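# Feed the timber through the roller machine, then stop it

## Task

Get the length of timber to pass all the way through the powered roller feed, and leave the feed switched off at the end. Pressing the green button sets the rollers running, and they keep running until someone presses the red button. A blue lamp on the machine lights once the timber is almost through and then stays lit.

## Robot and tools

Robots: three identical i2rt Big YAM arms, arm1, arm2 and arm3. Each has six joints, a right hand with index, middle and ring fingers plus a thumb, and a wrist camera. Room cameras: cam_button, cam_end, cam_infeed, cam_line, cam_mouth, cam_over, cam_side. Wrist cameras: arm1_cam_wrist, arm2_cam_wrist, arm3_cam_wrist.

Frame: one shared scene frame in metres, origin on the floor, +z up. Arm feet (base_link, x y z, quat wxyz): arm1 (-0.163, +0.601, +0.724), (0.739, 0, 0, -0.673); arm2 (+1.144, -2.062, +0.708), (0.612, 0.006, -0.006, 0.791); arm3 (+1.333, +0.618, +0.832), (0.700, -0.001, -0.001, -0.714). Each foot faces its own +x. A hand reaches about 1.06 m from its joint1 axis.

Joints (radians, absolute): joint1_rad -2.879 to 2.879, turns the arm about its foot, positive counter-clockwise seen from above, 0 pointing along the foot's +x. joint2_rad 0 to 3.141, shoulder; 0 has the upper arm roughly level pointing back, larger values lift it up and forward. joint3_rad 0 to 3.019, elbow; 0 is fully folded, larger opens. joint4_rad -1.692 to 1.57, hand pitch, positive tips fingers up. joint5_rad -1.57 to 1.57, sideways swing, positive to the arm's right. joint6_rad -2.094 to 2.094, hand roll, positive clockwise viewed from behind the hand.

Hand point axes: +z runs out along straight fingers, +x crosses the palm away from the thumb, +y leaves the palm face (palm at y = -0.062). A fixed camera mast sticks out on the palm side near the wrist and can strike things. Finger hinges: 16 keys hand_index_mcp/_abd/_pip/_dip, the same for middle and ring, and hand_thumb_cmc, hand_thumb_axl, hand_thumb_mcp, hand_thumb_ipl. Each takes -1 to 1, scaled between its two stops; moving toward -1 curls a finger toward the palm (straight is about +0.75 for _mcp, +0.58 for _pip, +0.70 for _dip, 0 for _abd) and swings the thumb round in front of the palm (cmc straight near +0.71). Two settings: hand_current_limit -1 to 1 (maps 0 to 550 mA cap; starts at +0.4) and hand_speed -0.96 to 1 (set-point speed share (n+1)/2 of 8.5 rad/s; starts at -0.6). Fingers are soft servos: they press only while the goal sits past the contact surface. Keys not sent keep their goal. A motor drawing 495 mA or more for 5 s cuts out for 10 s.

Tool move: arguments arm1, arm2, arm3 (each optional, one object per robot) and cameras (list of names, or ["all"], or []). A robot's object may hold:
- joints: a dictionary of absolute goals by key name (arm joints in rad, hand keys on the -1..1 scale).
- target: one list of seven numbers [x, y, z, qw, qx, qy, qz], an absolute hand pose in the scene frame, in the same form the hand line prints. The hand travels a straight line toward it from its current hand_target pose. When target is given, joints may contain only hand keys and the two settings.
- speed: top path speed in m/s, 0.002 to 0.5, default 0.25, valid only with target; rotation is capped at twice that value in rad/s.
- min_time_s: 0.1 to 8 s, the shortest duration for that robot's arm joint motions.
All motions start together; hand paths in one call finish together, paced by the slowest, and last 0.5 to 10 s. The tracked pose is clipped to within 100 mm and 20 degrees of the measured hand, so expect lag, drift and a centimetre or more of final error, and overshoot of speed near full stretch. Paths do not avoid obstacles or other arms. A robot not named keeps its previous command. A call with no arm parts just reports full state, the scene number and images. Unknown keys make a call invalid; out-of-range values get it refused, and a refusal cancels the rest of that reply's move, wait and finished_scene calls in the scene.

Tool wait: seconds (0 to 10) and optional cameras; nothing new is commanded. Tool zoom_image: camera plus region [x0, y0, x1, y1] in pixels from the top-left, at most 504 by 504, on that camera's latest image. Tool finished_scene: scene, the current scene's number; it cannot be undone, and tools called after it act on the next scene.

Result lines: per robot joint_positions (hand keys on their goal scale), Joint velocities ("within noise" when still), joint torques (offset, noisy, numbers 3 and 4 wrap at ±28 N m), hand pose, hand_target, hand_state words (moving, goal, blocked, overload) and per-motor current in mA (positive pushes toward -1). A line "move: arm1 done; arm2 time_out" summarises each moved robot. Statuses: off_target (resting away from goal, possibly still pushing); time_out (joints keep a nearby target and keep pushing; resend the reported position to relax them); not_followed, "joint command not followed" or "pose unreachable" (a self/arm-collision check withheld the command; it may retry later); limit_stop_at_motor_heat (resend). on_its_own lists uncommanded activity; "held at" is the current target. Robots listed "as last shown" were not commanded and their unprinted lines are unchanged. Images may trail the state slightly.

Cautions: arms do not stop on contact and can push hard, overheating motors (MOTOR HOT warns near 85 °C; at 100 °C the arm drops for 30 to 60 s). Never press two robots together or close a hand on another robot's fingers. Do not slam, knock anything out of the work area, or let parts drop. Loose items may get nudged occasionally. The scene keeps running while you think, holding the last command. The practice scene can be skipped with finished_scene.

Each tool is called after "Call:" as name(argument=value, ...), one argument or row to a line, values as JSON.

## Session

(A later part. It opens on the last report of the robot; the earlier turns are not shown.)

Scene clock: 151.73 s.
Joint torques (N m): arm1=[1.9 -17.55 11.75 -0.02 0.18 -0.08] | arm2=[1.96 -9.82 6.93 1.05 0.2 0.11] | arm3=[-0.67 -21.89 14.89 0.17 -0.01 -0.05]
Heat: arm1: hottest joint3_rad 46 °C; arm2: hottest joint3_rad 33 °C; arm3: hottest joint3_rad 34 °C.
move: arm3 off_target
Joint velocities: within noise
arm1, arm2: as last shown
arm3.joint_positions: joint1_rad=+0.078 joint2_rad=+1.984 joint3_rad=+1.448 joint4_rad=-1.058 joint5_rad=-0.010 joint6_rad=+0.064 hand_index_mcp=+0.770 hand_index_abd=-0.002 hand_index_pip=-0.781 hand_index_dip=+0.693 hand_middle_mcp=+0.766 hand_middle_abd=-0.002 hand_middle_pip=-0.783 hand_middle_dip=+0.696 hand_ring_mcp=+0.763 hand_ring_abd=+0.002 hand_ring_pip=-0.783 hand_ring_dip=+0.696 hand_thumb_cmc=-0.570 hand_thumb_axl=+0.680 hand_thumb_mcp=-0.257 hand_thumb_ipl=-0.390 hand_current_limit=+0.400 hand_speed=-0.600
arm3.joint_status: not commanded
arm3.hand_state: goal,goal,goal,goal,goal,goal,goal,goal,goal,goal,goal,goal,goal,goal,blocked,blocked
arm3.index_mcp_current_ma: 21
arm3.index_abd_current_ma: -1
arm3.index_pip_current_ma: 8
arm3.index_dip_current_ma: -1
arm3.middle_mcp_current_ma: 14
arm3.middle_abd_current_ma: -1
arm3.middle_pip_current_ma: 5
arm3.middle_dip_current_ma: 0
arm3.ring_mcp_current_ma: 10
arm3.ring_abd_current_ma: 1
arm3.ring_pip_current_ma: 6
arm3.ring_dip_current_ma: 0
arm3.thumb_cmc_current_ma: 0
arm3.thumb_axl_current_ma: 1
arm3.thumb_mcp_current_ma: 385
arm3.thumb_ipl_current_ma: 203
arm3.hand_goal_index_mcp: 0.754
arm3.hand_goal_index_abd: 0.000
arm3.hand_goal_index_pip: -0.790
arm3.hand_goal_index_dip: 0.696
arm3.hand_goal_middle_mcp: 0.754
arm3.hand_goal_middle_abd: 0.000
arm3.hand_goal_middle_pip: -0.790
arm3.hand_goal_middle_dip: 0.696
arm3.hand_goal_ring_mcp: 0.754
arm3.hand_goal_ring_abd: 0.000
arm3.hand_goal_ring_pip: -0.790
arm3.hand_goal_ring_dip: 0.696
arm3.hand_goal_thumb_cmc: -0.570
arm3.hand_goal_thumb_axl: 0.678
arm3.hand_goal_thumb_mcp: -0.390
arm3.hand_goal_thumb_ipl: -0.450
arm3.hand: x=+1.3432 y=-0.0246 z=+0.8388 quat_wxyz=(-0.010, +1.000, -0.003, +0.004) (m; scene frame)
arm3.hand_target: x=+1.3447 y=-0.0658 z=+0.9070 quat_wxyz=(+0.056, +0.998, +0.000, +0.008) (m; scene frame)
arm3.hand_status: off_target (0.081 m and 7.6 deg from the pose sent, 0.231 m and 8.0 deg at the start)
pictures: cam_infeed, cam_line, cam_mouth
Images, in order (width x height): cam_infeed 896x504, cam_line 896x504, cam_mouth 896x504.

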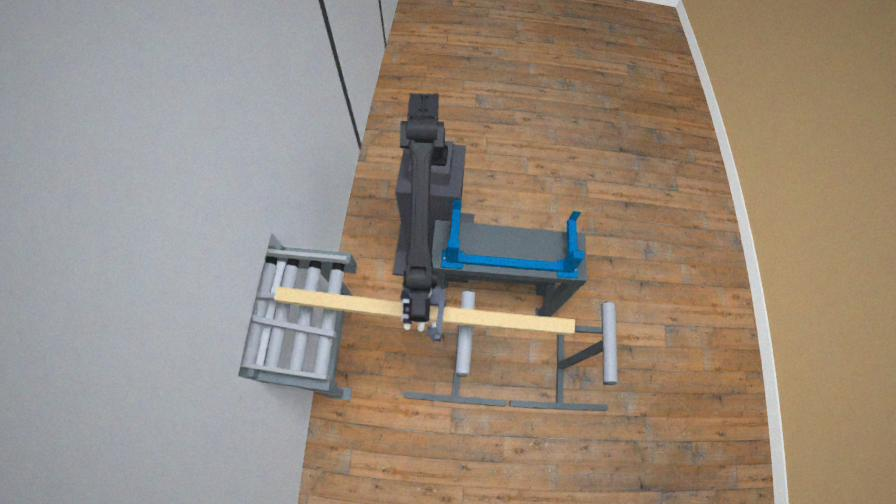

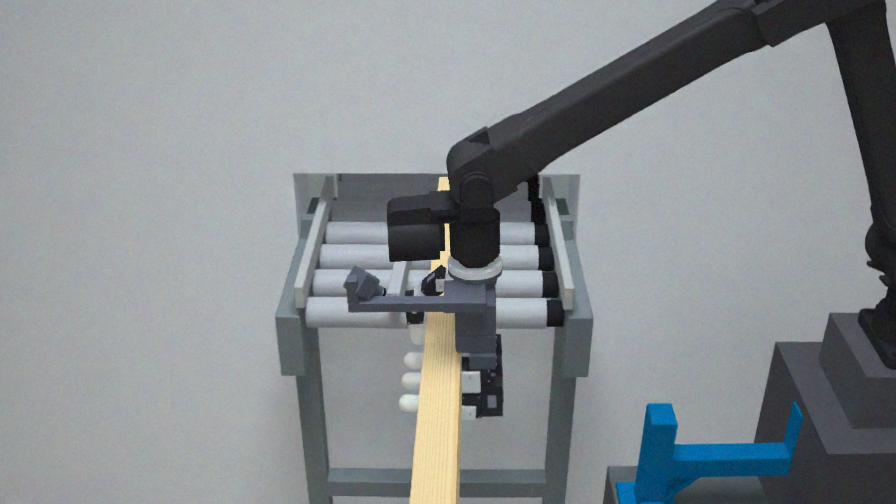

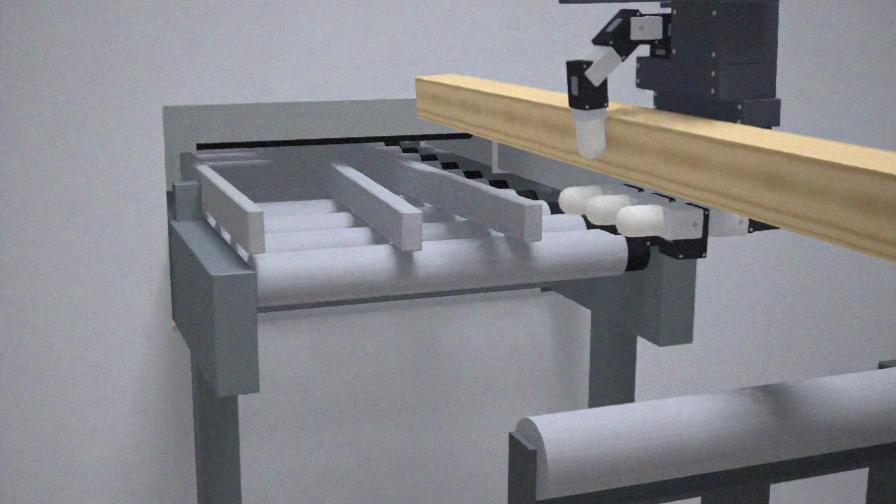

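Call:
move(
  arm3={"target": [1.340, -0.084, 0.885, 0.056, 0.9983, 0.018, 0.006], "speed": 0.12},
  cameras=["cam_line", "cam_mouth"],
)

Scene clock: 164.27 s.
Joint torques (N m): arm1=[1.96 -17.55 11.75 0.01 0.19 -0.11] | arm2=[1.96 -9.82 6.91 1.05 0.21 0.11] | arm3=[-1.32 -22.59 14.35 0.9 0.02 -0.02]
Heat: arm1: hottest joint3_rad 46 °C; arm2: hottest joint3_rad 33 °C; arm3: hottest joint3_rad 36 °C.
move: arm3 off_target
Joint velocities: within noise
arm1, arm2: as last shown
arm3.joint_positions: joint1_rad=+0.074 joint2_rad=+2.035 joint3_rad=+1.468 joint4_rad=-1.050 joint5_rad=-0.009 joint6_rad=+0.014 hand_index_mcp=+0.770 hand_index_abd=-0.002 hand_index_pip=-0.781 hand_index_dip=+0.693 hand_middle_mcp=+0.766 hand_middle_abd=-0.002 hand_middle_pip=-0.783 hand_middle_dip=+0.696 hand_ring_mcp=+0.763 hand_ring_abd=+0.002 hand_ring_pip=-0.783 hand_ring_dip=+0.696 hand_thumb_cmc=-0.570 hand_thumb_axl=+0.680 hand_thumb_mcp=-0.257 hand_thumb_ipl=-0.390 hand_current_limit=+0.400 hand_speed=-0.600
arm3.joint_status: not commanded
arm3.hand_state: goal,goal,goal,goal,goal,goal,goal,goal,goal,goal,goal,goal,goal,goal,blocked,blocked
arm3.index_mcp_current_ma: 21
arm3.index_abd_current_ma: -1
arm3.index_pip_current_ma: 8
arm3.index_dip_current_ma: -1
arm3.middle_mcp_current_ma: 14
arm3.middle_abd_current_ma: -1
arm3.middle_pip_current_ma: 5
arm3.middle_dip_current_ma: 0
arm3.ring_mcp_current_ma: 10
arm3.ring_abd_current_ma: 1
arm3.ring_pip_current_ma: 6
arm3.ring_dip_current_ma: 0
arm3.thumb_cmc_current_ma: 0
arm3.thumb_axl_current_ma: 1
arm3.thumb_mcp_current_ma: 385
arm3.thumb_ipl_current_ma: 203
arm3.hand_goal_index_mcp: 0.754
arm3.hand_goal_index_abd: 0.000
arm3.hand_goal_index_pip: -0.790
arm3.hand_goal_index_dip: 0.696
arm3.hand_goal_middle_mcp: 0.754
arm3.hand_goal_middle_abd: 0.000
arm3.hand_goal_middle_pip: -0.790
arm3.hand_goal_middle_dip: 0.696
arm3.hand_goal_ring_mcp: 0.754
arm3.hand_goal_ring_abd: 0.000
arm3.hand_goal_ring_pip: -0.790
arm3.hand_goal_ring_dip: 0.696
arm3.hand_goal_thumb_cmc: -0.570
arm3.hand_goal_thumb_axl: 0.678
arm3.hand_goal_thumb_mcp: -0.390
arm3.hand_goal_thumb_ipl: -0.450
arm3.hand: x=+1.3448 y=-0.0299 z=+0.8155 quat_wxyz=(-0.022, +1.000, +0.019, +0.003) (m; scene frame)
arm3.hand_target: x=+1.3396 y=-0.0767 z=+0.8877 quat_wxyz=(+0.056, +0.998, +0.018, +0.005) (m; scene frame)
arm3.hand_status: off_target (0.088 m and 8.9 deg from the pose sent, 0.075 m and 8.0 deg at the start)
pictures: cam_line, cam_mouth
Images, in order (width x height): cam_line 896x504, cam_mouth 896x504.

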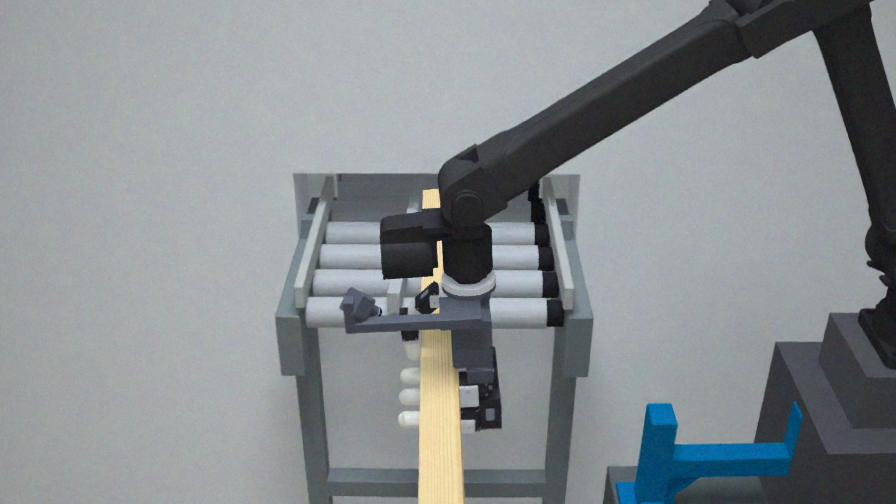

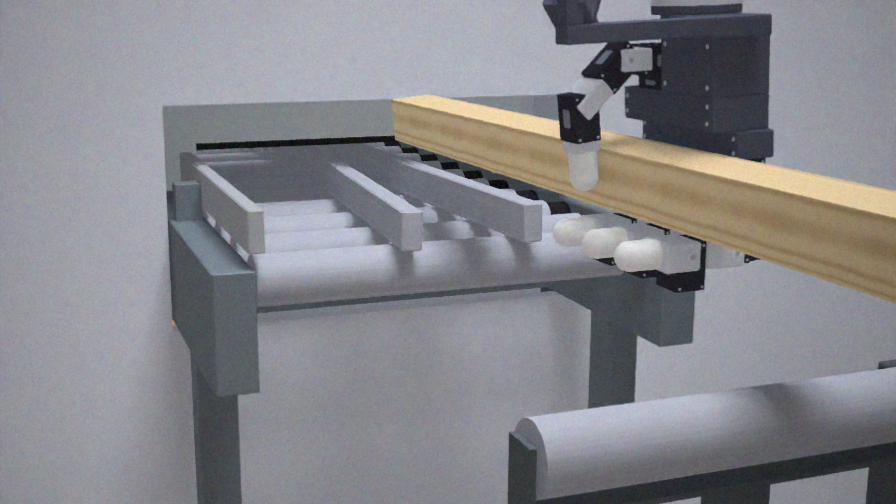

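Call:
move(
  arm3={"target": [1.340, -0.089, 0.845, 0.058, 0.9983, 0.008, 0.006], "speed": 0.1},
  cameras=["cam_line", "cam_mouth"],
)

Scene clock: 172.83 s.
Joint torques (N m): arm1=[1.9 -17.73 11.74 -0.06 0.19 -0.1] | arm2=[1.9 -9.82 6.9 1.07 0.21 0.11] | arm3=[-1.14 -24 12.56 0.83 0.03 0.16]
Heat: arm1: hottest joint3_rad 47 °C; arm2: hottest joint3_rad 33 °C; arm3: hottest joint3_rad 39 °C.
move: arm3 off_target
Joint velocities: within noise
arm1.joint_positions: joint1_rad=+0.009 joint2_rad=+1.813 joint3_rad=+1.955 joint4_rad=-1.695 joint5_rad=-0.001 joint6_rad=+0.130 hand_index_mcp=+0.754 hand_index_abd=+0.001 hand_index_pip=+0.577 hand_index_dip=+0.696 hand_middle_mcp=+0.755 hand_middle_abd=+0.001 hand_middle_pip=+0.577 hand_middle_dip=+0.696 hand_ring_mcp=+0.755 hand_ring_abd=+0.001 hand_ring_pip=+0.577 hand_ring_dip=+0.696 hand_thumb_cmc=+0.715 hand_thumb_axl=+0.677 hand_thumb_mcp=+0.223 hand_thumb_ipl=+0.168 hand_current_limit=+0.400 hand_speed=-0.600
arm1.joint_status: not commanded
arm1.hand_state: goal,goal,goal,goal,goal,goal,goal,goal,goal,goal,goal,goal,goal,goal,goal,goal
arm1.index_mcp_current_ma: 0
arm1.index_abd_current_ma: 0
arm1.index_pip_current_ma: 0
arm1.index_dip_current_ma: 0
arm1.middle_mcp_current_ma: 0
arm1.middle_abd_current_ma: 0
arm1.middle_pip_current_ma: 0
arm1.middle_dip_current_ma: 0
arm1.ring_mcp_current_ma: 0
arm1.ring_abd_current_ma: 0
arm1.ring_pip_current_ma: 0
arm1.ring_dip_current_ma: 0
arm1.thumb_cmc_current_ma: 0
arm1.thumb_axl_current_ma: 0
arm1.thumb_mcp_current_ma: -1
arm1.thumb_ipl_current_ma: 0
arm1.hand_goal_index_mcp: 0.754
arm1.hand_goal_index_abd: 0.000
arm1.hand_goal_index_pip: 0.576
arm1.hand_goal_index_dip: 0.696
arm1.hand_goal_middle_mcp: 0.754
arm1.hand_goal_middle_abd: 0.000
arm1.hand_goal_middle_pip: 0.576
arm1.hand_goal_middle_dip: 0.696
arm1.hand_goal_ring_mcp: 0.754
arm1.hand_goal_ring_abd: 0.000
arm1.hand_goal_ring_pip: 0.576
arm1.hand_goal_ring_dip: 0.696
arm1.hand_goal_thumb_cmc: 0.714
arm1.hand_goal_thumb_axl: 0.678
arm1.hand_goal_thumb_mcp: 0.226
arm1.hand_goal_thumb_ipl: 0.168
arm1.hand: x=-0.1311 y=-0.0413 z=+1.0144 quat_wxyz=(+0.009, +1.000, -0.013, +0.001) (m; scene frame)
arm1.hand_target: x=-0.1200 y=-0.0490 z=+1.0295 quat_wxyz=(+0.023, +1.000, +0.001, +0.001) (m; scene frame)
arm1.hand_status: not commanded
arm2: as last shown
arm3.joint_positions: joint1_rad=+0.074 joint2_rad=+2.107 joint3_rad=+1.468 joint4_rad=-0.966 joint5_rad=-0.009 joint6_rad=+0.019 hand_index_mcp=+0.770 hand_index_abd=-0.002 hand_index_pip=-0.781 hand_index_dip=+0.693 hand_middle_mcp=+0.766 hand_middle_abd=-0.002 hand_middle_pip=-0.783 hand_middle_dip=+0.696 hand_ring_mcp=+0.763 hand_ring_abd=+0.002 hand_ring_pip=-0.783 hand_ring_dip=+0.696 hand_thumb_cmc=-0.570 hand_thumb_axl=+0.680 hand_thumb_mcp=-0.257 hand_thumb_ipl=-0.390 hand_current_limit=+0.400 hand_speed=-0.600
arm3.joint_status: not commanded
arm3.hand_state: goal,goal,goal,goal,goal,goal,goal,goal,goal,goal,goal,goal,goal,goal,blocked,blocked
arm3.index_mcp_current_ma: 21
arm3.index_abd_current_ma: -1
arm3.index_pip_current_ma: 8
arm3.index_dip_current_ma: -1
arm3.middle_mcp_current_ma: 14
arm3.middle_abd_current_ma: -1
arm3.middle_pip_current_ma: 5
arm3.middle_dip_current_ma: 0
arm3.ring_mcp_current_ma: 10
arm3.ring_abd_current_ma: 1
arm3.ring_pip_current_ma: 6
arm3.ring_dip_current_ma: 0
arm3.thumb_cmc_current_ma: 0
arm3.thumb_axl_current_ma: 1
arm3.thumb_mcp_current_ma: 385
arm3.thumb_ipl_current_ma: 203
arm3.hand_goal_index_mcp: 0.754
arm3.hand_goal_index_abd: 0.000
arm3.hand_goal_index_pip: -0.790
arm3.hand_goal_index_dip: 0.696
arm3.hand_goal_middle_mcp: 0.754
arm3.hand_goal_middle_abd: 0.000
arm3.hand_goal_middle_pip: -0.790
arm3.hand_goal_middle_dip: 0.696
arm3.hand_goal_ring_mcp: 0.754
arm3.hand_goal_ring_abd: 0.000
arm3.hand_goal_ring_pip: -0.790
arm3.hand_goal_ring_dip: 0.696
arm3.hand_goal_thumb_cmc: -0.570
arm3.hand_goal_thumb_axl: 0.678
arm3.hand_goal_thumb_mcp: -0.390
arm3.hand_goal_thumb_ipl: -0.450
arm3.hand: x=+1.3446 y=-0.0389 z=+0.7763 quat_wxyz=(-0.016, +1.000, +0.017, +0.004) (m; scene frame)
arm3.hand_target: x=+1.3396 y=-0.0831 z=+0.8470 quat_wxyz=(+0.058, +0.998, +0.008, +0.006) (m; scene frame)
arm3.hand_status: off_target (0.085 m and 8.5 deg from the pose sent, 0.066 m and 9.2 deg at the start)
pictures: cam_line, cam_mouth
Images, in order (width x height): cam_line 896x504, cam_mouth 896x504.

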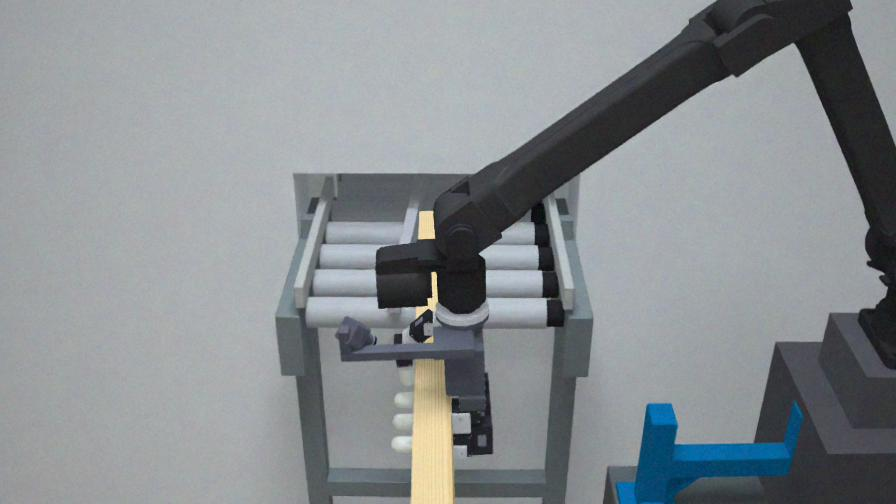

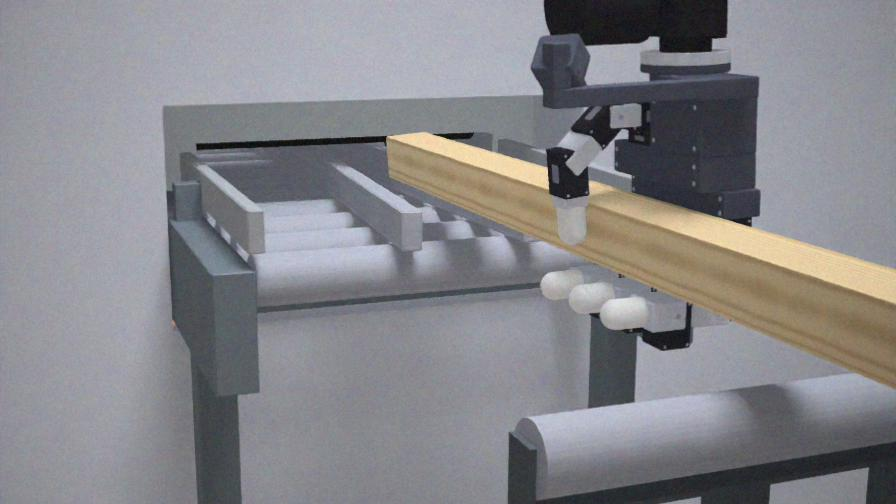

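Call:
move(
  arm3={"target": [1.340, -0.088, 0.842, 0.058, 0.9983, -0.004, 0.006], "speed": 0.1},
  cameras=["cam_line", "cam_mouth"],
)

Scene clock: 181.27 s.
Joint torques (N m): arm1=[1.96 -17.49 11.7 -0.03 0.2 -0.09] | arm2=[1.96 -9.82 6.93 1.05 0.2 0.11] | arm3=[-0.79 -23.59 12.36 0.98 0.11 0.13]
Heat: arm1: hottest joint3_rad 47 °C; arm2: hottest joint3_rad 33 °C; arm3: hottest joint3_rad 41 °C.
move: arm3 off_target
Joint velocities: within noise
arm1: as last shown
arm2.joint_positions: joint1_rad=+0.377 joint2_rad=+1.368 joint3_rad=+1.273 joint4_rad=-1.504 joint5_rad=-0.008 joint6_rad=+0.634 hand_index_mcp=+0.755 hand_index_abd=+0.000 hand_index_pip=+0.577 hand_index_dip=+0.696 hand_middle_mcp=-0.325 hand_middle_abd=+0.000 hand_middle_pip=-0.296 hand_middle_dip=+0.119 hand_ring_mcp=-0.328 hand_ring_abd=+0.000 hand_ring_pip=-0.297 hand_ring_dip=+0.119 hand_thumb_cmc=+0.716 hand_thumb_axl=+0.677 hand_thumb_mcp=+0.224 hand_thumb_ipl=+0.168 hand_current_limit=+0.400 hand_speed=-0.600
arm2.joint_status: not commanded
arm2.hand_state: goal,goal,goal,goal,goal,goal,goal,goal,goal,goal,goal,goal,goal,goal,goal,goal
arm2.index_mcp_current_ma: 1
arm2.index_abd_current_ma: 0
arm2.index_pip_current_ma: 1
arm2.index_dip_current_ma: 0
arm2.middle_mcp_current_ma: 35
arm2.middle_abd_current_ma: 0
arm2.middle_pip_current_ma: 4
arm2.middle_dip_current_ma: 3
arm2.ring_mcp_current_ma: 29
arm2.ring_abd_current_ma: 0
arm2.ring_pip_current_ma: 3
arm2.ring_dip_current_ma: 3
arm2.thumb_cmc_current_ma: 2
arm2.thumb_axl_current_ma: -1
arm2.thumb_mcp_current_ma: -3
arm2.thumb_ipl_current_ma: 0
arm2.hand_goal_index_mcp: 0.754
arm2.hand_goal_index_abd: 0.000
arm2.hand_goal_index_pip: 0.576
arm2.hand_goal_index_dip: 0.696
arm2.hand_goal_middle_mcp: -0.342
arm2.hand_goal_middle_abd: 0.000
arm2.hand_goal_middle_pip: -0.300
arm2.hand_goal_middle_dip: 0.116
arm2.hand_goal_ring_mcp: -0.342
arm2.hand_goal_ring_abd: 0.000
arm2.hand_goal_ring_pip: -0.300
arm2.hand_goal_ring_dip: 0.116
arm2.hand_goal_thumb_cmc: 0.714
arm2.hand_goal_thumb_axl: 0.678
arm2.hand_goal_thumb_mcp: 0.226
arm2.hand_goal_thumb_ipl: 0.168
arm2.hand: x=+0.9389 y=-1.6705 z=+0.9449 quat_wxyz=(+0.004, +0.001, +1.000, -0.005) (m; scene frame)
arm2.hand_target: x=+0.9360 y=-1.6739 z=+0.9460 quat_wxyz=(+0.000, +0.000, +1.000, +0.000) (m; scene frame)
arm2.hand_status: not commanded
arm3.joint_positions: joint1_rad=+0.074 joint2_rad=+2.107 joint3_rad=+1.468 joint4_rad=-0.961 joint5_rad=-0.009 joint6_rad=+0.048 hand_index_mcp=+0.770 hand_index_abd=-0.002 hand_index_pip=-0.781 hand_index_dip=+0.693 hand_middle_mcp=+0.766 hand_middle_abd=-0.002 hand_middle_pip=-0.783 hand_middle_dip=+0.696 hand_ring_mcp=+0.763 hand_ring_abd=+0.002 hand_ring_pip=-0.783 hand_ring_dip=+0.696 hand_thumb_cmc=-0.570 hand_thumb_axl=+0.680 hand_thumb_mcp=-0.257 hand_thumb_ipl=-0.390 hand_current_limit=+0.400 hand_speed=-0.600
arm3.joint_status: not commanded
arm3.hand_state: goal,goal,goal,goal,goal,goal,goal,goal,goal,goal,goal,goal,goal,goal,blocked,blocked
arm3.index_mcp_current_ma: 21
arm3.index_abd_current_ma: -1
arm3.index_pip_current_ma: 8
arm3.index_dip_current_ma: -1
arm3.middle_mcp_current_ma: 14
arm3.middle_abd_current_ma: -1
arm3.middle_pip_current_ma: 5
arm3.middle_dip_current_ma: 0
arm3.ring_mcp_current_ma: 10
arm3.ring_abd_current_ma: 1
arm3.ring_pip_current_ma: 6
arm3.ring_dip_current_ma: 0
arm3.thumb_cmc_current_ma: 0
arm3.thumb_axl_current_ma: 1
arm3.thumb_mcp_current_ma: 385
arm3.thumb_ipl_current_ma: 203
arm3.hand_goal_index_mcp: 0.754
arm3.hand_goal_index_abd: 0.000
arm3.hand_goal_index_pip: -0.790
arm3.hand_goal_index_dip: 0.696
arm3.hand_goal_middle_mcp: 0.754
arm3.hand_goal_middle_abd: 0.000
arm3.hand_goal_middle_pip: -0.790
arm3.hand_goal_middle_dip: 0.696
arm3.hand_goal_ring_mcp: 0.754
arm3.hand_goal_ring_abd: 0.000
arm3.hand_goal_ring_pip: -0.790
arm3.hand_goal_ring_dip: 0.696
arm3.hand_goal_thumb_cmc: -0.570
arm3.hand_goal_thumb_axl: 0.678
arm3.hand_goal_thumb_mcp: -0.390
arm3.hand_goal_thumb_ipl: -0.450
arm3.hand: x=+1.3422 y=-0.0394 z=+0.7767 quat_wxyz=(-0.014, +1.000, +0.003, +0.003) (m; scene frame)
arm3.hand_target: x=+1.3397 y=-0.0826 z=+0.8440 quat_wxyz=(+0.058, +0.998, -0.004, +0.006) (m; scene frame)
arm3.hand_status: off_target (0.081 m and 8.2 deg from the pose sent, 0.082 m and 8.8 deg at the start)
pictures: cam_line, cam_mouth
Images, in order (width x height): cam_line 896x504, cam_mouth 896x504.

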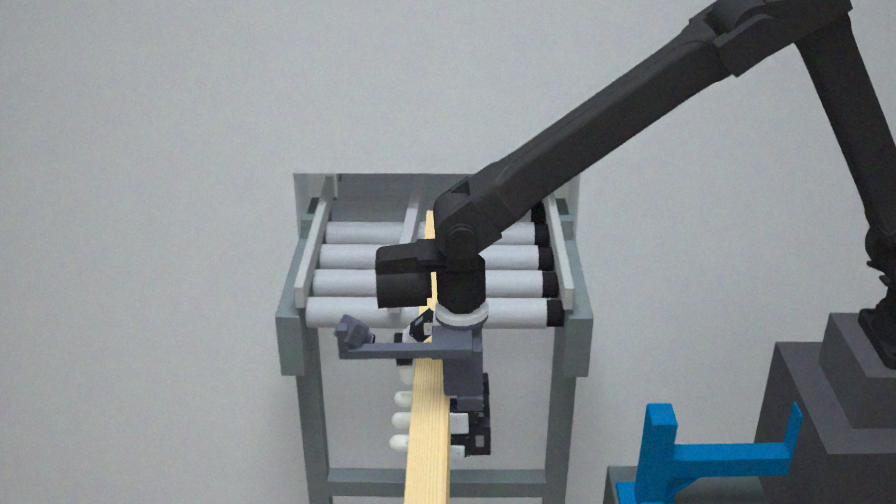

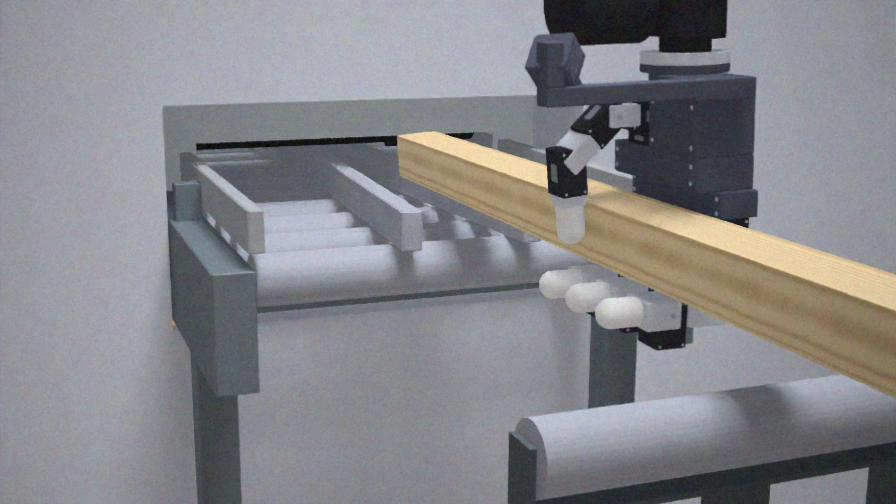

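Call:
move(
  arm3={"target": [1.340, -0.088, 0.808, 0.057, 0.9983, -0.003, 0.005], "speed": 0.08},
)

Call:
move(
  arm3={"target": [1.340, -0.084, 0.772, 0.053, 0.9985, -0.002, 0.004], "speed": 0.06},
  cameras=["cam_line", "cam_mouth", "cam_infeed"],
)

Scene clock: 186.87 s.
Joint torques (N m): arm1=[2.02 -17.49 11.74 -0.05 0.2 -0.09] | arm2=[1.96 -9.88 6.9 1.07 0.2 0.11] | arm3=[-0.67 -24.23 10.84 0.98 0.12 0.12]
Heat: arm1: hottest joint3_rad 47 °C; arm2: hottest joint3_rad 33 °C; arm3: hottest joint3_rad 41 °C.
move: arm3 off_target
Joint velocities: within noise
arm1, arm2: as last shown
arm3.joint_positions: joint1_rad=+0.074 joint2_rad=+2.158 joint3_rad=+1.468 joint4_rad=-0.896 joint5_rad=-0.008 joint6_rad=+0.048 hand_index_mcp=+0.770 hand_index_abd=-0.002 hand_index_pip=-0.781 hand_index_dip=+0.693 hand_middle_mcp=+0.766 hand_middle_abd=-0.002 hand_middle_pip=-0.783 hand_middle_dip=+0.696 hand_ring_mcp=+0.763 hand_ring_abd=+0.002 hand_ring_pip=-0.783 hand_ring_dip=+0.696 hand_thumb_cmc=-0.570 hand_thumb_axl=+0.680 hand_thumb_mcp=-0.257 hand_thumb_ipl=-0.390 hand_current_limit=+0.400 hand_speed=-0.600
arm3.joint_status: not commanded
arm3.hand_state: goal,goal,goal,goal,goal,goal,goal,goal,goal,goal,goal,goal,goal,goal,blocked,blocked
arm3.index_mcp_current_ma: 21
arm3.index_abd_current_ma: -1
arm3.index_pip_current_ma: 8
arm3.index_dip_current_ma: -1
arm3.middle_mcp_current_ma: 14
arm3.middle_abd_current_ma: -1
arm3.middle_pip_current_ma: 5
arm3.middle_dip_current_ma: 0
arm3.ring_mcp_current_ma: 10
arm3.ring_abd_current_ma: 1
arm3.ring_pip_current_ma: 6
arm3.ring_dip_current_ma: 0
arm3.thumb_cmc_current_ma: 0
arm3.thumb_axl_current_ma: 1
arm3.thumb_mcp_current_ma: 385
arm3.thumb_ipl_current_ma: 203
arm3.hand_goal_index_mcp: 0.754
arm3.hand_goal_index_abd: 0.000
arm3.hand_goal_index_pip: -0.790
arm3.hand_goal_index_dip: 0.696
arm3.hand_goal_middle_mcp: 0.754
arm3.hand_goal_middle_abd: 0.000
arm3.hand_goal_middle_pip: -0.790
arm3.hand_goal_middle_dip: 0.696
arm3.hand_goal_ring_mcp: 0.754
arm3.hand_goal_ring_abd: 0.000
arm3.hand_goal_ring_pip: -0.790
arm3.hand_goal_ring_dip: 0.696
arm3.hand_goal_thumb_cmc: -0.570
arm3.hand_goal_thumb_axl: 0.678
arm3.hand_goal_thumb_mcp: -0.390
arm3.hand_goal_thumb_ipl: -0.450
arm3.hand: x=+1.3423 y=-0.0455 z=+0.7492 quat_wxyz=(-0.006, +1.000, +0.003, +0.003) (m; scene frame)
arm3.hand_target: x=+1.3398 y=-0.0841 z=+0.8094 quat_wxyz=(+0.057, +0.998, -0.003, +0.005) (m; scene frame)
arm3.hand_status: off_target (0.073 m and 7.3 deg from the pose sent, 0.058 m and 8.1 deg at the start)
pictures: none

Scene clock: 188.07 s.
Joint torques (N m): arm1=[1.85 -17.49 11.7 -0.02 0.17 -0.1] | arm2=[1.96 -9.82 6.94 1.06 0.21 0.11] | arm3=[-0.79 -22.65 9.14 1.1 0.05 0.1]
Heat: arm1: hottest joint3_rad 47 °C; arm2: hottest joint3_rad 33 °C; arm3: hottest joint3_rad 41 °C.
move: arm3 off_target
Joint velocities: within noise
arm1, arm2: as last shown
arm3.joint_positions: joint1_rad=+0.074 joint2_rad=+2.195 joint3_rad=+1.468 joint4_rad=-0.836 joint5_rad=-0.005 joint6_rad=+0.048 hand_index_mcp=+0.768 hand_index_abd=-0.002 hand_index_pip=-0.781 hand_index_dip=+0.693 hand_middle_mcp=+0.766 hand_middle_abd=-0.002 hand_middle_pip=-0.783 hand_middle_dip=+0.696 hand_ring_mcp=+0.764 hand_ring_abd=+0.002 hand_ring_pip=-0.783 hand_ring_dip=+0.696 hand_thumb_cmc=-0.570 hand_thumb_axl=+0.679 hand_thumb_mcp=-0.258 hand_thumb_ipl=-0.393 hand_current_limit=+0.400 hand_speed=-0.600
arm3.joint_status: not commanded
arm3.hand_state: goal,goal,goal,goal,goal,goal,goal,goal,goal,goal,goal,goal,goal,goal,blocked,blocked
arm3.index_mcp_current_ma: 18
arm3.index_abd_current_ma: -1
arm3.index_pip_current_ma: 8
arm3.index_dip_current_ma: -1
arm3.middle_mcp_current_ma: 13
arm3.middle_abd_current_ma: -1
arm3.middle_pip_current_ma: 5
arm3.middle_dip_current_ma: 0
arm3.ring_mcp_current_ma: 10
arm3.ring_abd_current_ma: 1
arm3.ring_pip_current_ma: 6
arm3.ring_dip_current_ma: 0
arm3.thumb_cmc_current_ma: 0
arm3.thumb_axl_current_ma: 0
arm3.thumb_mcp_current_ma: 385
arm3.thumb_ipl_current_ma: 191
arm3.hand_goal_index_mcp: 0.754
arm3.hand_goal_index_abd: 0.000
arm3.hand_goal_index_pip: -0.790
arm3.hand_goal_index_dip: 0.696
arm3.hand_goal_middle_mcp: 0.754
arm3.hand_goal_middle_abd: 0.000
arm3.hand_goal_middle_pip: -0.790
arm3.hand_goal_middle_dip: 0.696
arm3.hand_goal_ring_mcp: 0.754
arm3.hand_goal_ring_abd: 0.000
arm3.hand_goal_ring_pip: -0.790
arm3.hand_goal_ring_dip: 0.696
arm3.hand_goal_thumb_cmc: -0.570
arm3.hand_goal_thumb_axl: 0.678
arm3.hand_goal_thumb_mcp: -0.390
arm3.hand_goal_thumb_ipl: -0.450
arm3.hand: x=+1.3421 y=-0.0522 z=+0.7306 quat_wxyz=(+0.005, +1.000, +0.003, +0.002) (m; scene frame)
arm3.hand_target: x=+1.3399 y=-0.0819 z=+0.7728 quat_wxyz=(+0.053, +0.999, -0.002, +0.004) (m; scene frame)
arm3.hand_status: off_target (0.052 m and 5.5 deg from the pose sent, 0.045 m and 6.8 deg at the start)
pictures: cam_infeed, cam_line, cam_mouth
Images, in order (width x height): cam_infeed 896x504, cam_line 896x504, cam_mouth 896x504.

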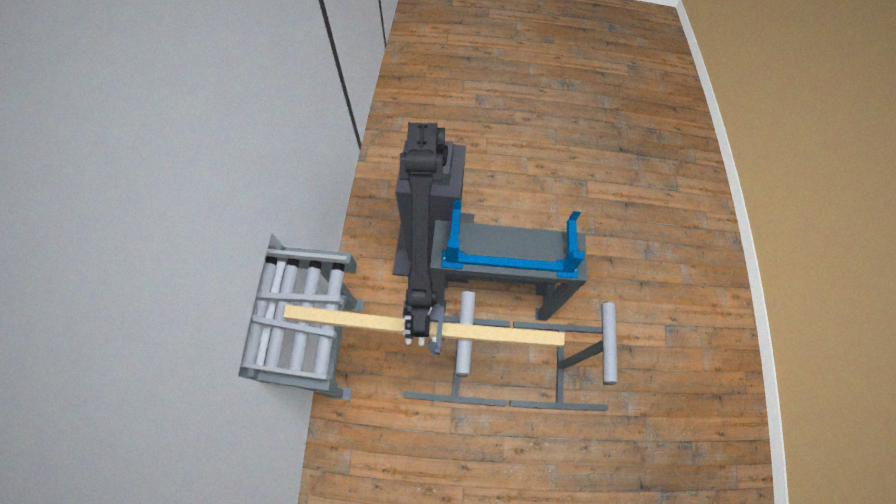

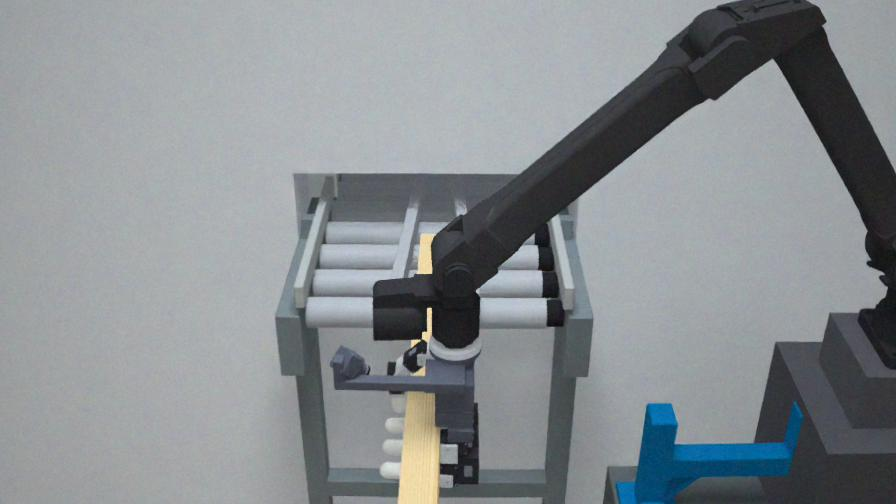

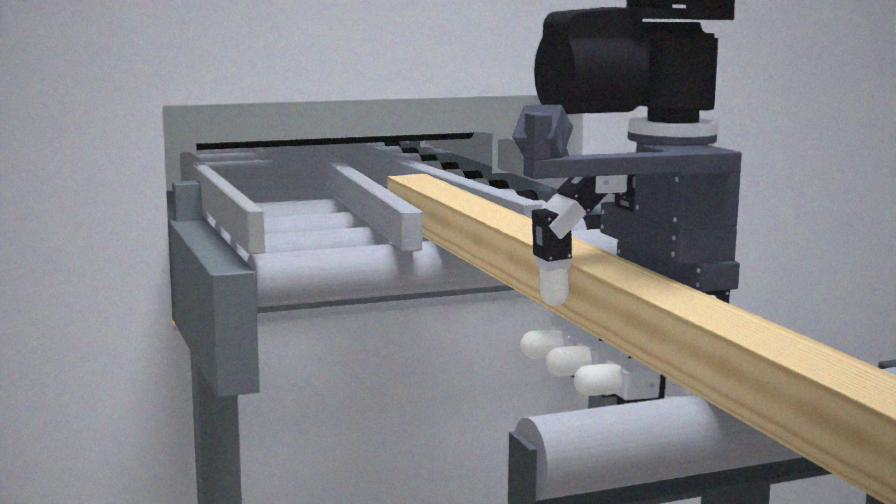

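Call:
move(
  arm3={"target": [1.28, -0.072, 0.764, 0.048, 0.9988, -0.001, 0.002], "speed": 0.1},
)

Call:
move(
  arm3={"target": [1.207, -0.064, 0.758, 0.046, 0.9989, 0, 0.001], "speed": 0.08},
  cameras=["cam_line", "cam_mouth", "cam_infeed"],
)

Scene clock: 195.73 s.
Joint torques (N m): arm1=[1.85 -17.38 11.78 -0.03 0.2 -0.09] | arm2=[1.9 -9.93 6.9 1.05 0.21 0.11] | arm3=[-0.67 -23 7.32 1.1 -0.13 0.05]
Heat: arm1: hottest joint3_rad 47 °C; arm2: hottest joint3_rad 34 °C; arm3: hottest joint3_rad 40 °C.
move: arm3 off_target
Joint velocities: within noise
arm1, arm2: as last shown
arm3.joint_positions: joint1_rad=-0.025 joint2_rad=+2.193 joint3_rad=+1.456 joint4_rad=-0.815 joint5_rad=-0.007 joint6_rad=-0.050 hand_index_mcp=+0.768 hand_index_abd=-0.002 hand_index_pip=-0.781 hand_index_dip=+0.693 hand_middle_mcp=+0.766 hand_middle_abd=-0.001 hand_middle_pip=-0.783 hand_middle_dip=+0.696 hand_ring_mcp=+0.764 hand_ring_abd=+0.002 hand_ring_pip=-0.783 hand_ring_dip=+0.696 hand_thumb_cmc=-0.570 hand_thumb_axl=+0.679 hand_thumb_mcp=-0.258 hand_thumb_ipl=-0.393 hand_current_limit=+0.400 hand_speed=-0.600
arm3.joint_status: not commanded
arm3.hand_state: goal,goal,goal,goal,goal,goal,goal,goal,goal,goal,goal,goal,goal,goal,blocked,blocked
arm3.index_mcp_current_ma: 17
arm3.index_abd_current_ma: -1
arm3.index_pip_current_ma: 8
arm3.index_dip_current_ma: -1
arm3.middle_mcp_current_ma: 13
arm3.middle_abd_current_ma: 0
arm3.middle_pip_current_ma: 5
arm3.middle_dip_current_ma: 0
arm3.ring_mcp_current_ma: 11
arm3.ring_abd_current_ma: 1
arm3.ring_pip_current_ma: 6
arm3.ring_dip_current_ma: 0
arm3.thumb_cmc_current_ma: 0
arm3.thumb_axl_current_ma: 0
arm3.thumb_mcp_current_ma: 385
arm3.thumb_ipl_current_ma: 191
arm3.hand_goal_index_mcp: 0.754
arm3.hand_goal_index_abd: 0.000
arm3.hand_goal_index_pip: -0.790
arm3.hand_goal_index_dip: 0.696
arm3.hand_goal_middle_mcp: 0.754
arm3.hand_goal_middle_abd: 0.000
arm3.hand_goal_middle_pip: -0.790
arm3.hand_goal_middle_dip: 0.696
arm3.hand_goal_ring_mcp: 0.754
arm3.hand_goal_ring_abd: 0.000
arm3.hand_goal_ring_pip: -0.790
arm3.hand_goal_ring_dip: 0.696
arm3.hand_goal_thumb_cmc: -0.570
arm3.hand_goal_thumb_axl: 0.678
arm3.hand_goal_thumb_mcp: -0.390
arm3.hand_goal_thumb_ipl: -0.450
arm3.hand: x=+1.2845 y=-0.0518 z=+0.7292 quat_wxyz=(+0.011, +1.000, +0.002, +0.002) (m; scene frame)
arm3.hand_target: x=+1.2800 y=-0.0712 z=+0.7641 quat_wxyz=(+0.048, +0.999, -0.001, +0.002) (m; scene frame)
arm3.hand_status: off_target (0.041 m and 4.3 deg from the pose sent, 0.073 m and 4.9 deg at the start)
pictures: none

Scene clock: 197.27 s.
Joint torques (N m): arm1=[2.08 -17.55 11.77 -0.03 0.2 -0.09] | arm2=[1.9 -9.88 6.93 1.06 0.2 0.11] | arm3=[-0.85 -22.07 7.88 0.84 -0.14 -0.14]
Heat: arm1: hottest joint3_rad 47 °C; arm2: hottest joint3_rad 34 °C; arm3: hottest joint3_rad 40 °C.
move: arm3 off_target
Joint velocities: within noise
arm1, arm2: as last shown
arm3.joint_positions: joint1_rad=-0.144 joint2_rad=+2.192 joint3_rad=+1.453 joint4_rad=-0.805 joint5_rad=-0.015 joint6_rad=-0.157 hand_index_mcp=+0.769 hand_index_abd=-0.002 hand_index_pip=-0.781 hand_index_dip=+0.693 hand_middle_mcp=+0.766 hand_middle_abd=-0.001 hand_middle_pip=-0.783 hand_middle_dip=+0.696 hand_ring_mcp=+0.763 hand_ring_abd=+0.002 hand_ring_pip=-0.783 hand_ring_dip=+0.696 hand_thumb_cmc=-0.570 hand_thumb_axl=+0.678 hand_thumb_mcp=-0.258 hand_thumb_ipl=-0.393 hand_current_limit=+0.400 hand_speed=-0.600
arm3.joint_status: not commanded
arm3.hand_state: goal,goal,goal,goal,goal,goal,goal,goal,goal,goal,goal,goal,goal,goal,blocked,blocked
arm3.index_mcp_current_ma: 19
arm3.index_abd_current_ma: -1
arm3.index_pip_current_ma: 8
arm3.index_dip_current_ma: -1
arm3.middle_mcp_current_ma: 13
arm3.middle_abd_current_ma: 0
arm3.middle_pip_current_ma: 5
arm3.middle_dip_current_ma: 0
arm3.ring_mcp_current_ma: 9
arm3.ring_abd_current_ma: 1
arm3.ring_pip_current_ma: 6
arm3.ring_dip_current_ma: 0
arm3.thumb_cmc_current_ma: 0
arm3.thumb_axl_current_ma: 0
arm3.thumb_mcp_current_ma: 385
arm3.thumb_ipl_current_ma: 191
arm3.hand_goal_index_mcp: 0.754
arm3.hand_goal_index_abd: 0.000
arm3.hand_goal_index_pip: -0.790
arm3.hand_goal_index_dip: 0.696
arm3.hand_goal_middle_mcp: 0.754
arm3.hand_goal_middle_abd: 0.000
arm3.hand_goal_middle_pip: -0.790
arm3.hand_goal_middle_dip: 0.696
arm3.hand_goal_ring_mcp: 0.754
arm3.hand_goal_ring_abd: 0.000
arm3.hand_goal_ring_pip: -0.790
arm3.hand_goal_ring_dip: 0.696
arm3.hand_goal_thumb_cmc: -0.570
arm3.hand_goal_thumb_axl: 0.678
arm3.hand_goal_thumb_mcp: -0.390
arm3.hand_goal_thumb_ipl: -0.450
arm3.hand: x=+1.2156 y=-0.0459 z=+0.7297 quat_wxyz=(+0.016, +1.000, -0.004, +0.005) (m; scene frame)
arm3.hand_target: x=+1.2069 y=-0.0632 z=+0.7583 quat_wxyz=(+0.046, +0.999, +0.000, +0.001) (m; scene frame)
arm3.hand_status: off_target (0.035 m and 3.5 deg from the pose sent, 0.084 m and 4.1 deg at the start)
pictures: cam_infeed, cam_line, cam_mouth
Images, in order (width x height): cam_infeed 896x504, cam_line 896x504, cam_mouth 896x504.

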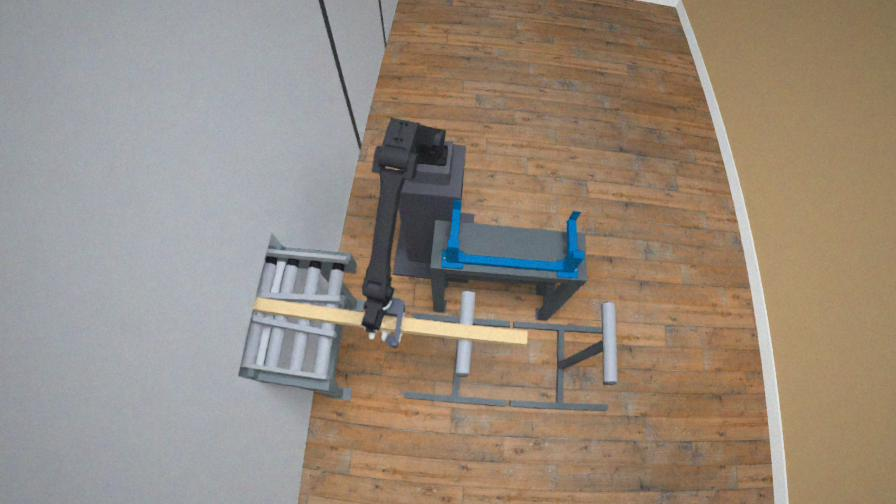

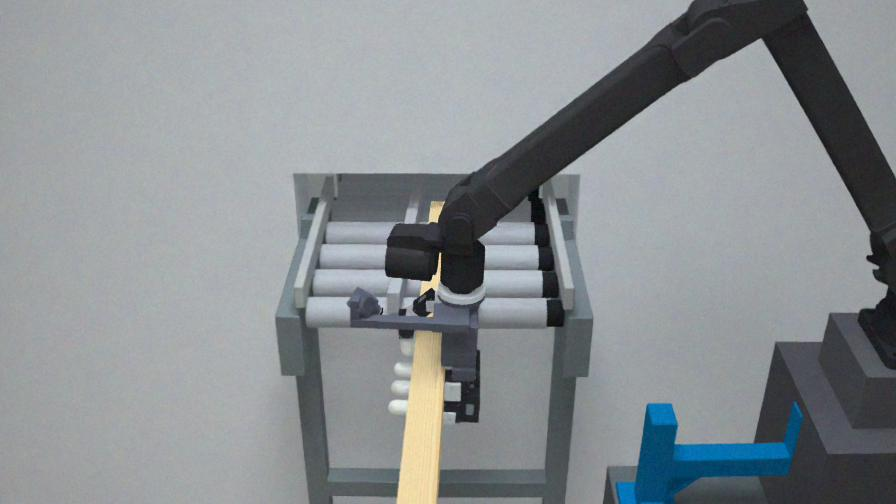

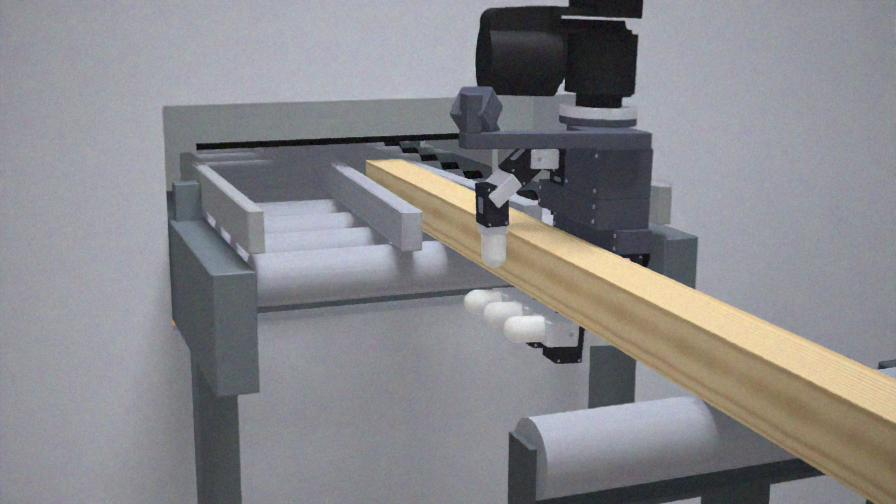

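Call:
move(
  arm3={"target": [1.186, -0.052, 0.755, 0.044, 0.999, 0.008, 0.001], "speed": 0.08},
)

Call:
move(
  arm3={"target": [1.188, -0.046, 0.735, 0.038, 0.9992, 0.008, 0], "speed": 0.06, "joints": {"hand_thumb_mcp": -0.17, "hand_thumb_ipl": -0.22}},
  cameras=["cam_line", "cam_mouth"],
)

Scene clock: 205.47 s.
Joint torques (N m): arm1=[1.9 -17.55 11.73 -0.09 0.19 -0.08] | arm2=[1.96 -9.88 6.91 1.06 0.2 0.11] | arm3=[-1.55 -22.3 6.45 0.76 0.11 -0.12]
Heat: arm1: hottest joint3_rad 47 °C; arm2: hottest joint3_rad 34 °C; arm3: hottest joint3_rad 39 °C.
move: arm3 off_target
Joint velocities: within noise
arm1, arm2: as last shown
arm3.joint_positions: joint1_rad=-0.181 joint2_rad=+2.190 joint3_rad=+1.446 joint4_rad=-0.791 joint5_rad=-0.025 joint6_rad=-0.214 hand_index_mcp=+0.772 hand_index_abd=-0.002 hand_index_pip=-0.781 hand_index_dip=+0.693 hand_middle_mcp=+0.761 hand_middle_abd=-0.001 hand_middle_pip=-0.783 hand_middle_dip=+0.696 hand_ring_mcp=+0.760 hand_ring_abd=+0.002 hand_ring_pip=-0.783 hand_ring_dip=+0.696 hand_thumb_cmc=-0.570 hand_thumb_axl=+0.679 hand_thumb_mcp=-0.258 hand_thumb_ipl=-0.393 hand_current_limit=+0.400 hand_speed=-0.600
arm3.joint_status: not commanded
arm3.hand_state: goal,goal,goal,goal,goal,goal,goal,goal,goal,goal,goal,goal,goal,goal,blocked,blocked
arm3.index_mcp_current_ma: 25
arm3.index_abd_current_ma: -1
arm3.index_pip_current_ma: 8
arm3.index_dip_current_ma: -1
arm3.middle_mcp_current_ma: 6
arm3.middle_abd_current_ma: 0
arm3.middle_pip_current_ma: 5
arm3.middle_dip_current_ma: 0
arm3.ring_mcp_current_ma: 4
arm3.ring_abd_current_ma: 1
arm3.ring_pip_current_ma: 6
arm3.ring_dip_current_ma: 0
arm3.thumb_cmc_current_ma: 0
arm3.thumb_axl_current_ma: 0
arm3.thumb_mcp_current_ma: 385
arm3.thumb_ipl_current_ma: 191
arm3.hand_goal_index_mcp: 0.754
arm3.hand_goal_index_abd: 0.000
arm3.hand_goal_index_pip: -0.790
arm3.hand_goal_index_dip: 0.696
arm3.hand_goal_middle_mcp: 0.754
arm3.hand_goal_middle_abd: 0.000
arm3.hand_goal_middle_pip: -0.790
arm3.hand_goal_middle_dip: 0.696
arm3.hand_goal_ring_mcp: 0.754
arm3.hand_goal_ring_abd: 0.000
arm3.hand_goal_ring_pip: -0.790
arm3.hand_goal_ring_dip: 0.696
arm3.hand_goal_thumb_cmc: -0.570
arm3.hand_goal_thumb_axl: 0.678
arm3.hand_goal_thumb_mcp: -0.390
arm3.hand_goal_thumb_ipl: -0.450
arm3.hand: x=+1.1977 y=-0.0430 z=+0.7296 quat_wxyz=(+0.021, +1.000, +0.007, +0.008) (m; scene frame)
arm3.hand_target: x=+1.1861 y=-0.0517 z=+0.7547 quat_wxyz=(+0.044, +0.999, +0.008, +0.001) (m; scene frame)
arm3.hand_status: off_target (0.029 m and 2.8 deg from the pose sent, 0.040 m and 3.5 deg at the start)
pictures: none

Scene clock: 206.43 s.
Joint torques (N m): arm1=[2.02 -17.55 11.67 -0.03 0.2 -0.09] | arm2=[1.85 -9.93 6.91 1.1 0.2 0.11] | arm3=[-1.26 -19.9 6.32 1.02 0.05 -0.02]
Heat: arm1: hottest joint3_rad 47 °C; arm2: hottest joint3_rad 34 °C; arm3: hottest joint3_rad 39 °C.
move: arm3 off_target
Joint velocities: within noise
arm1, arm2: as last shown
arm3.joint_positions: joint1_rad=-0.183 joint2_rad=+2.187 joint3_rad=+1.432 joint4_rad=-0.765 joint5_rad=-0.019 joint6_rad=-0.222 hand_index_mcp=+0.763 hand_index_abd=-0.001 hand_index_pip=-0.781 hand_index_dip=+0.693 hand_middle_mcp=+0.760 hand_middle_abd=-0.001 hand_middle_pip=-0.783 hand_middle_dip=+0.696 hand_ring_mcp=+0.759 hand_ring_abd=+0.002 hand_ring_pip=-0.783 hand_ring_dip=+0.696 hand_thumb_cmc=-0.570 hand_thumb_axl=+0.679 hand_thumb_mcp=-0.179 hand_thumb_ipl=-0.223 hand_current_limit=+0.400 hand_speed=-0.600
arm3.joint_status: all done
arm3.hand_state: goal,goal,goal,goal,goal,goal,goal,goal,goal,goal,goal,goal,goal,goal,goal,goal
arm3.index_mcp_current_ma: 10
arm3.index_abd_current_ma: 0
arm3.index_pip_current_ma: 8
arm3.index_dip_current_ma: -1
arm3.middle_mcp_current_ma: 5
arm3.middle_abd_current_ma: 0
arm3.middle_pip_current_ma: 5
arm3.middle_dip_current_ma: 0
arm3.ring_mcp_current_ma: 4
arm3.ring_abd_current_ma: 1
arm3.ring_pip_current_ma: 6
arm3.ring_dip_current_ma: 0
arm3.thumb_cmc_current_ma: 0
arm3.thumb_axl_current_ma: 0
arm3.thumb_mcp_current_ma: -12
arm3.thumb_ipl_current_ma: -3
arm3.hand_goal_index_mcp: 0.754
arm3.hand_goal_index_abd: 0.000
arm3.hand_goal_index_pip: -0.790
arm3.hand_goal_index_dip: 0.696
arm3.hand_goal_middle_mcp: 0.754
arm3.hand_goal_middle_abd: 0.000
arm3.hand_goal_middle_pip: -0.790
arm3.hand_goal_middle_dip: 0.696
arm3.hand_goal_ring_mcp: 0.754
arm3.hand_goal_ring_abd: 0.000
arm3.hand_goal_ring_pip: -0.790
arm3.hand_goal_ring_dip: 0.696
arm3.hand_goal_thumb_cmc: -0.570
arm3.hand_goal_thumb_axl: 0.678
arm3.hand_goal_thumb_mcp: -0.170
arm3.hand_goal_thumb_ipl: -0.220
arm3.hand: x=+1.1961 y=-0.0427 z=+0.7288 quat_wxyz=(+0.028, +1.000, +0.010, +0.004) (m; scene frame)
arm3.hand_target: x=+1.1880 y=-0.0460 z=+0.7350 quat_wxyz=(+0.038, +0.999, +0.008, +0.000) (m; scene frame)
arm3.hand_status: off_target (0.011 m and 1.3 deg from the pose sent, 0.011 m and 2.1 deg at the start)
pictures: cam_line, cam_mouth
Images, in order (width x height): cam_line 896x504, cam_mouth 896x504.

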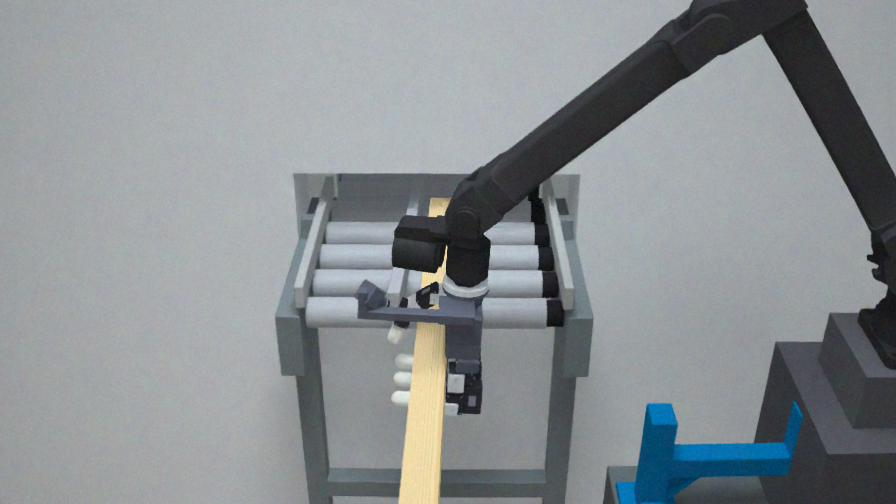

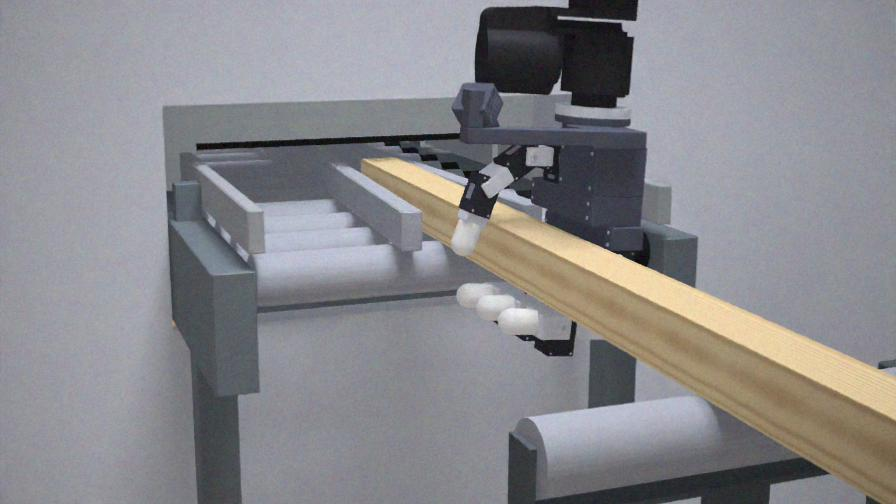

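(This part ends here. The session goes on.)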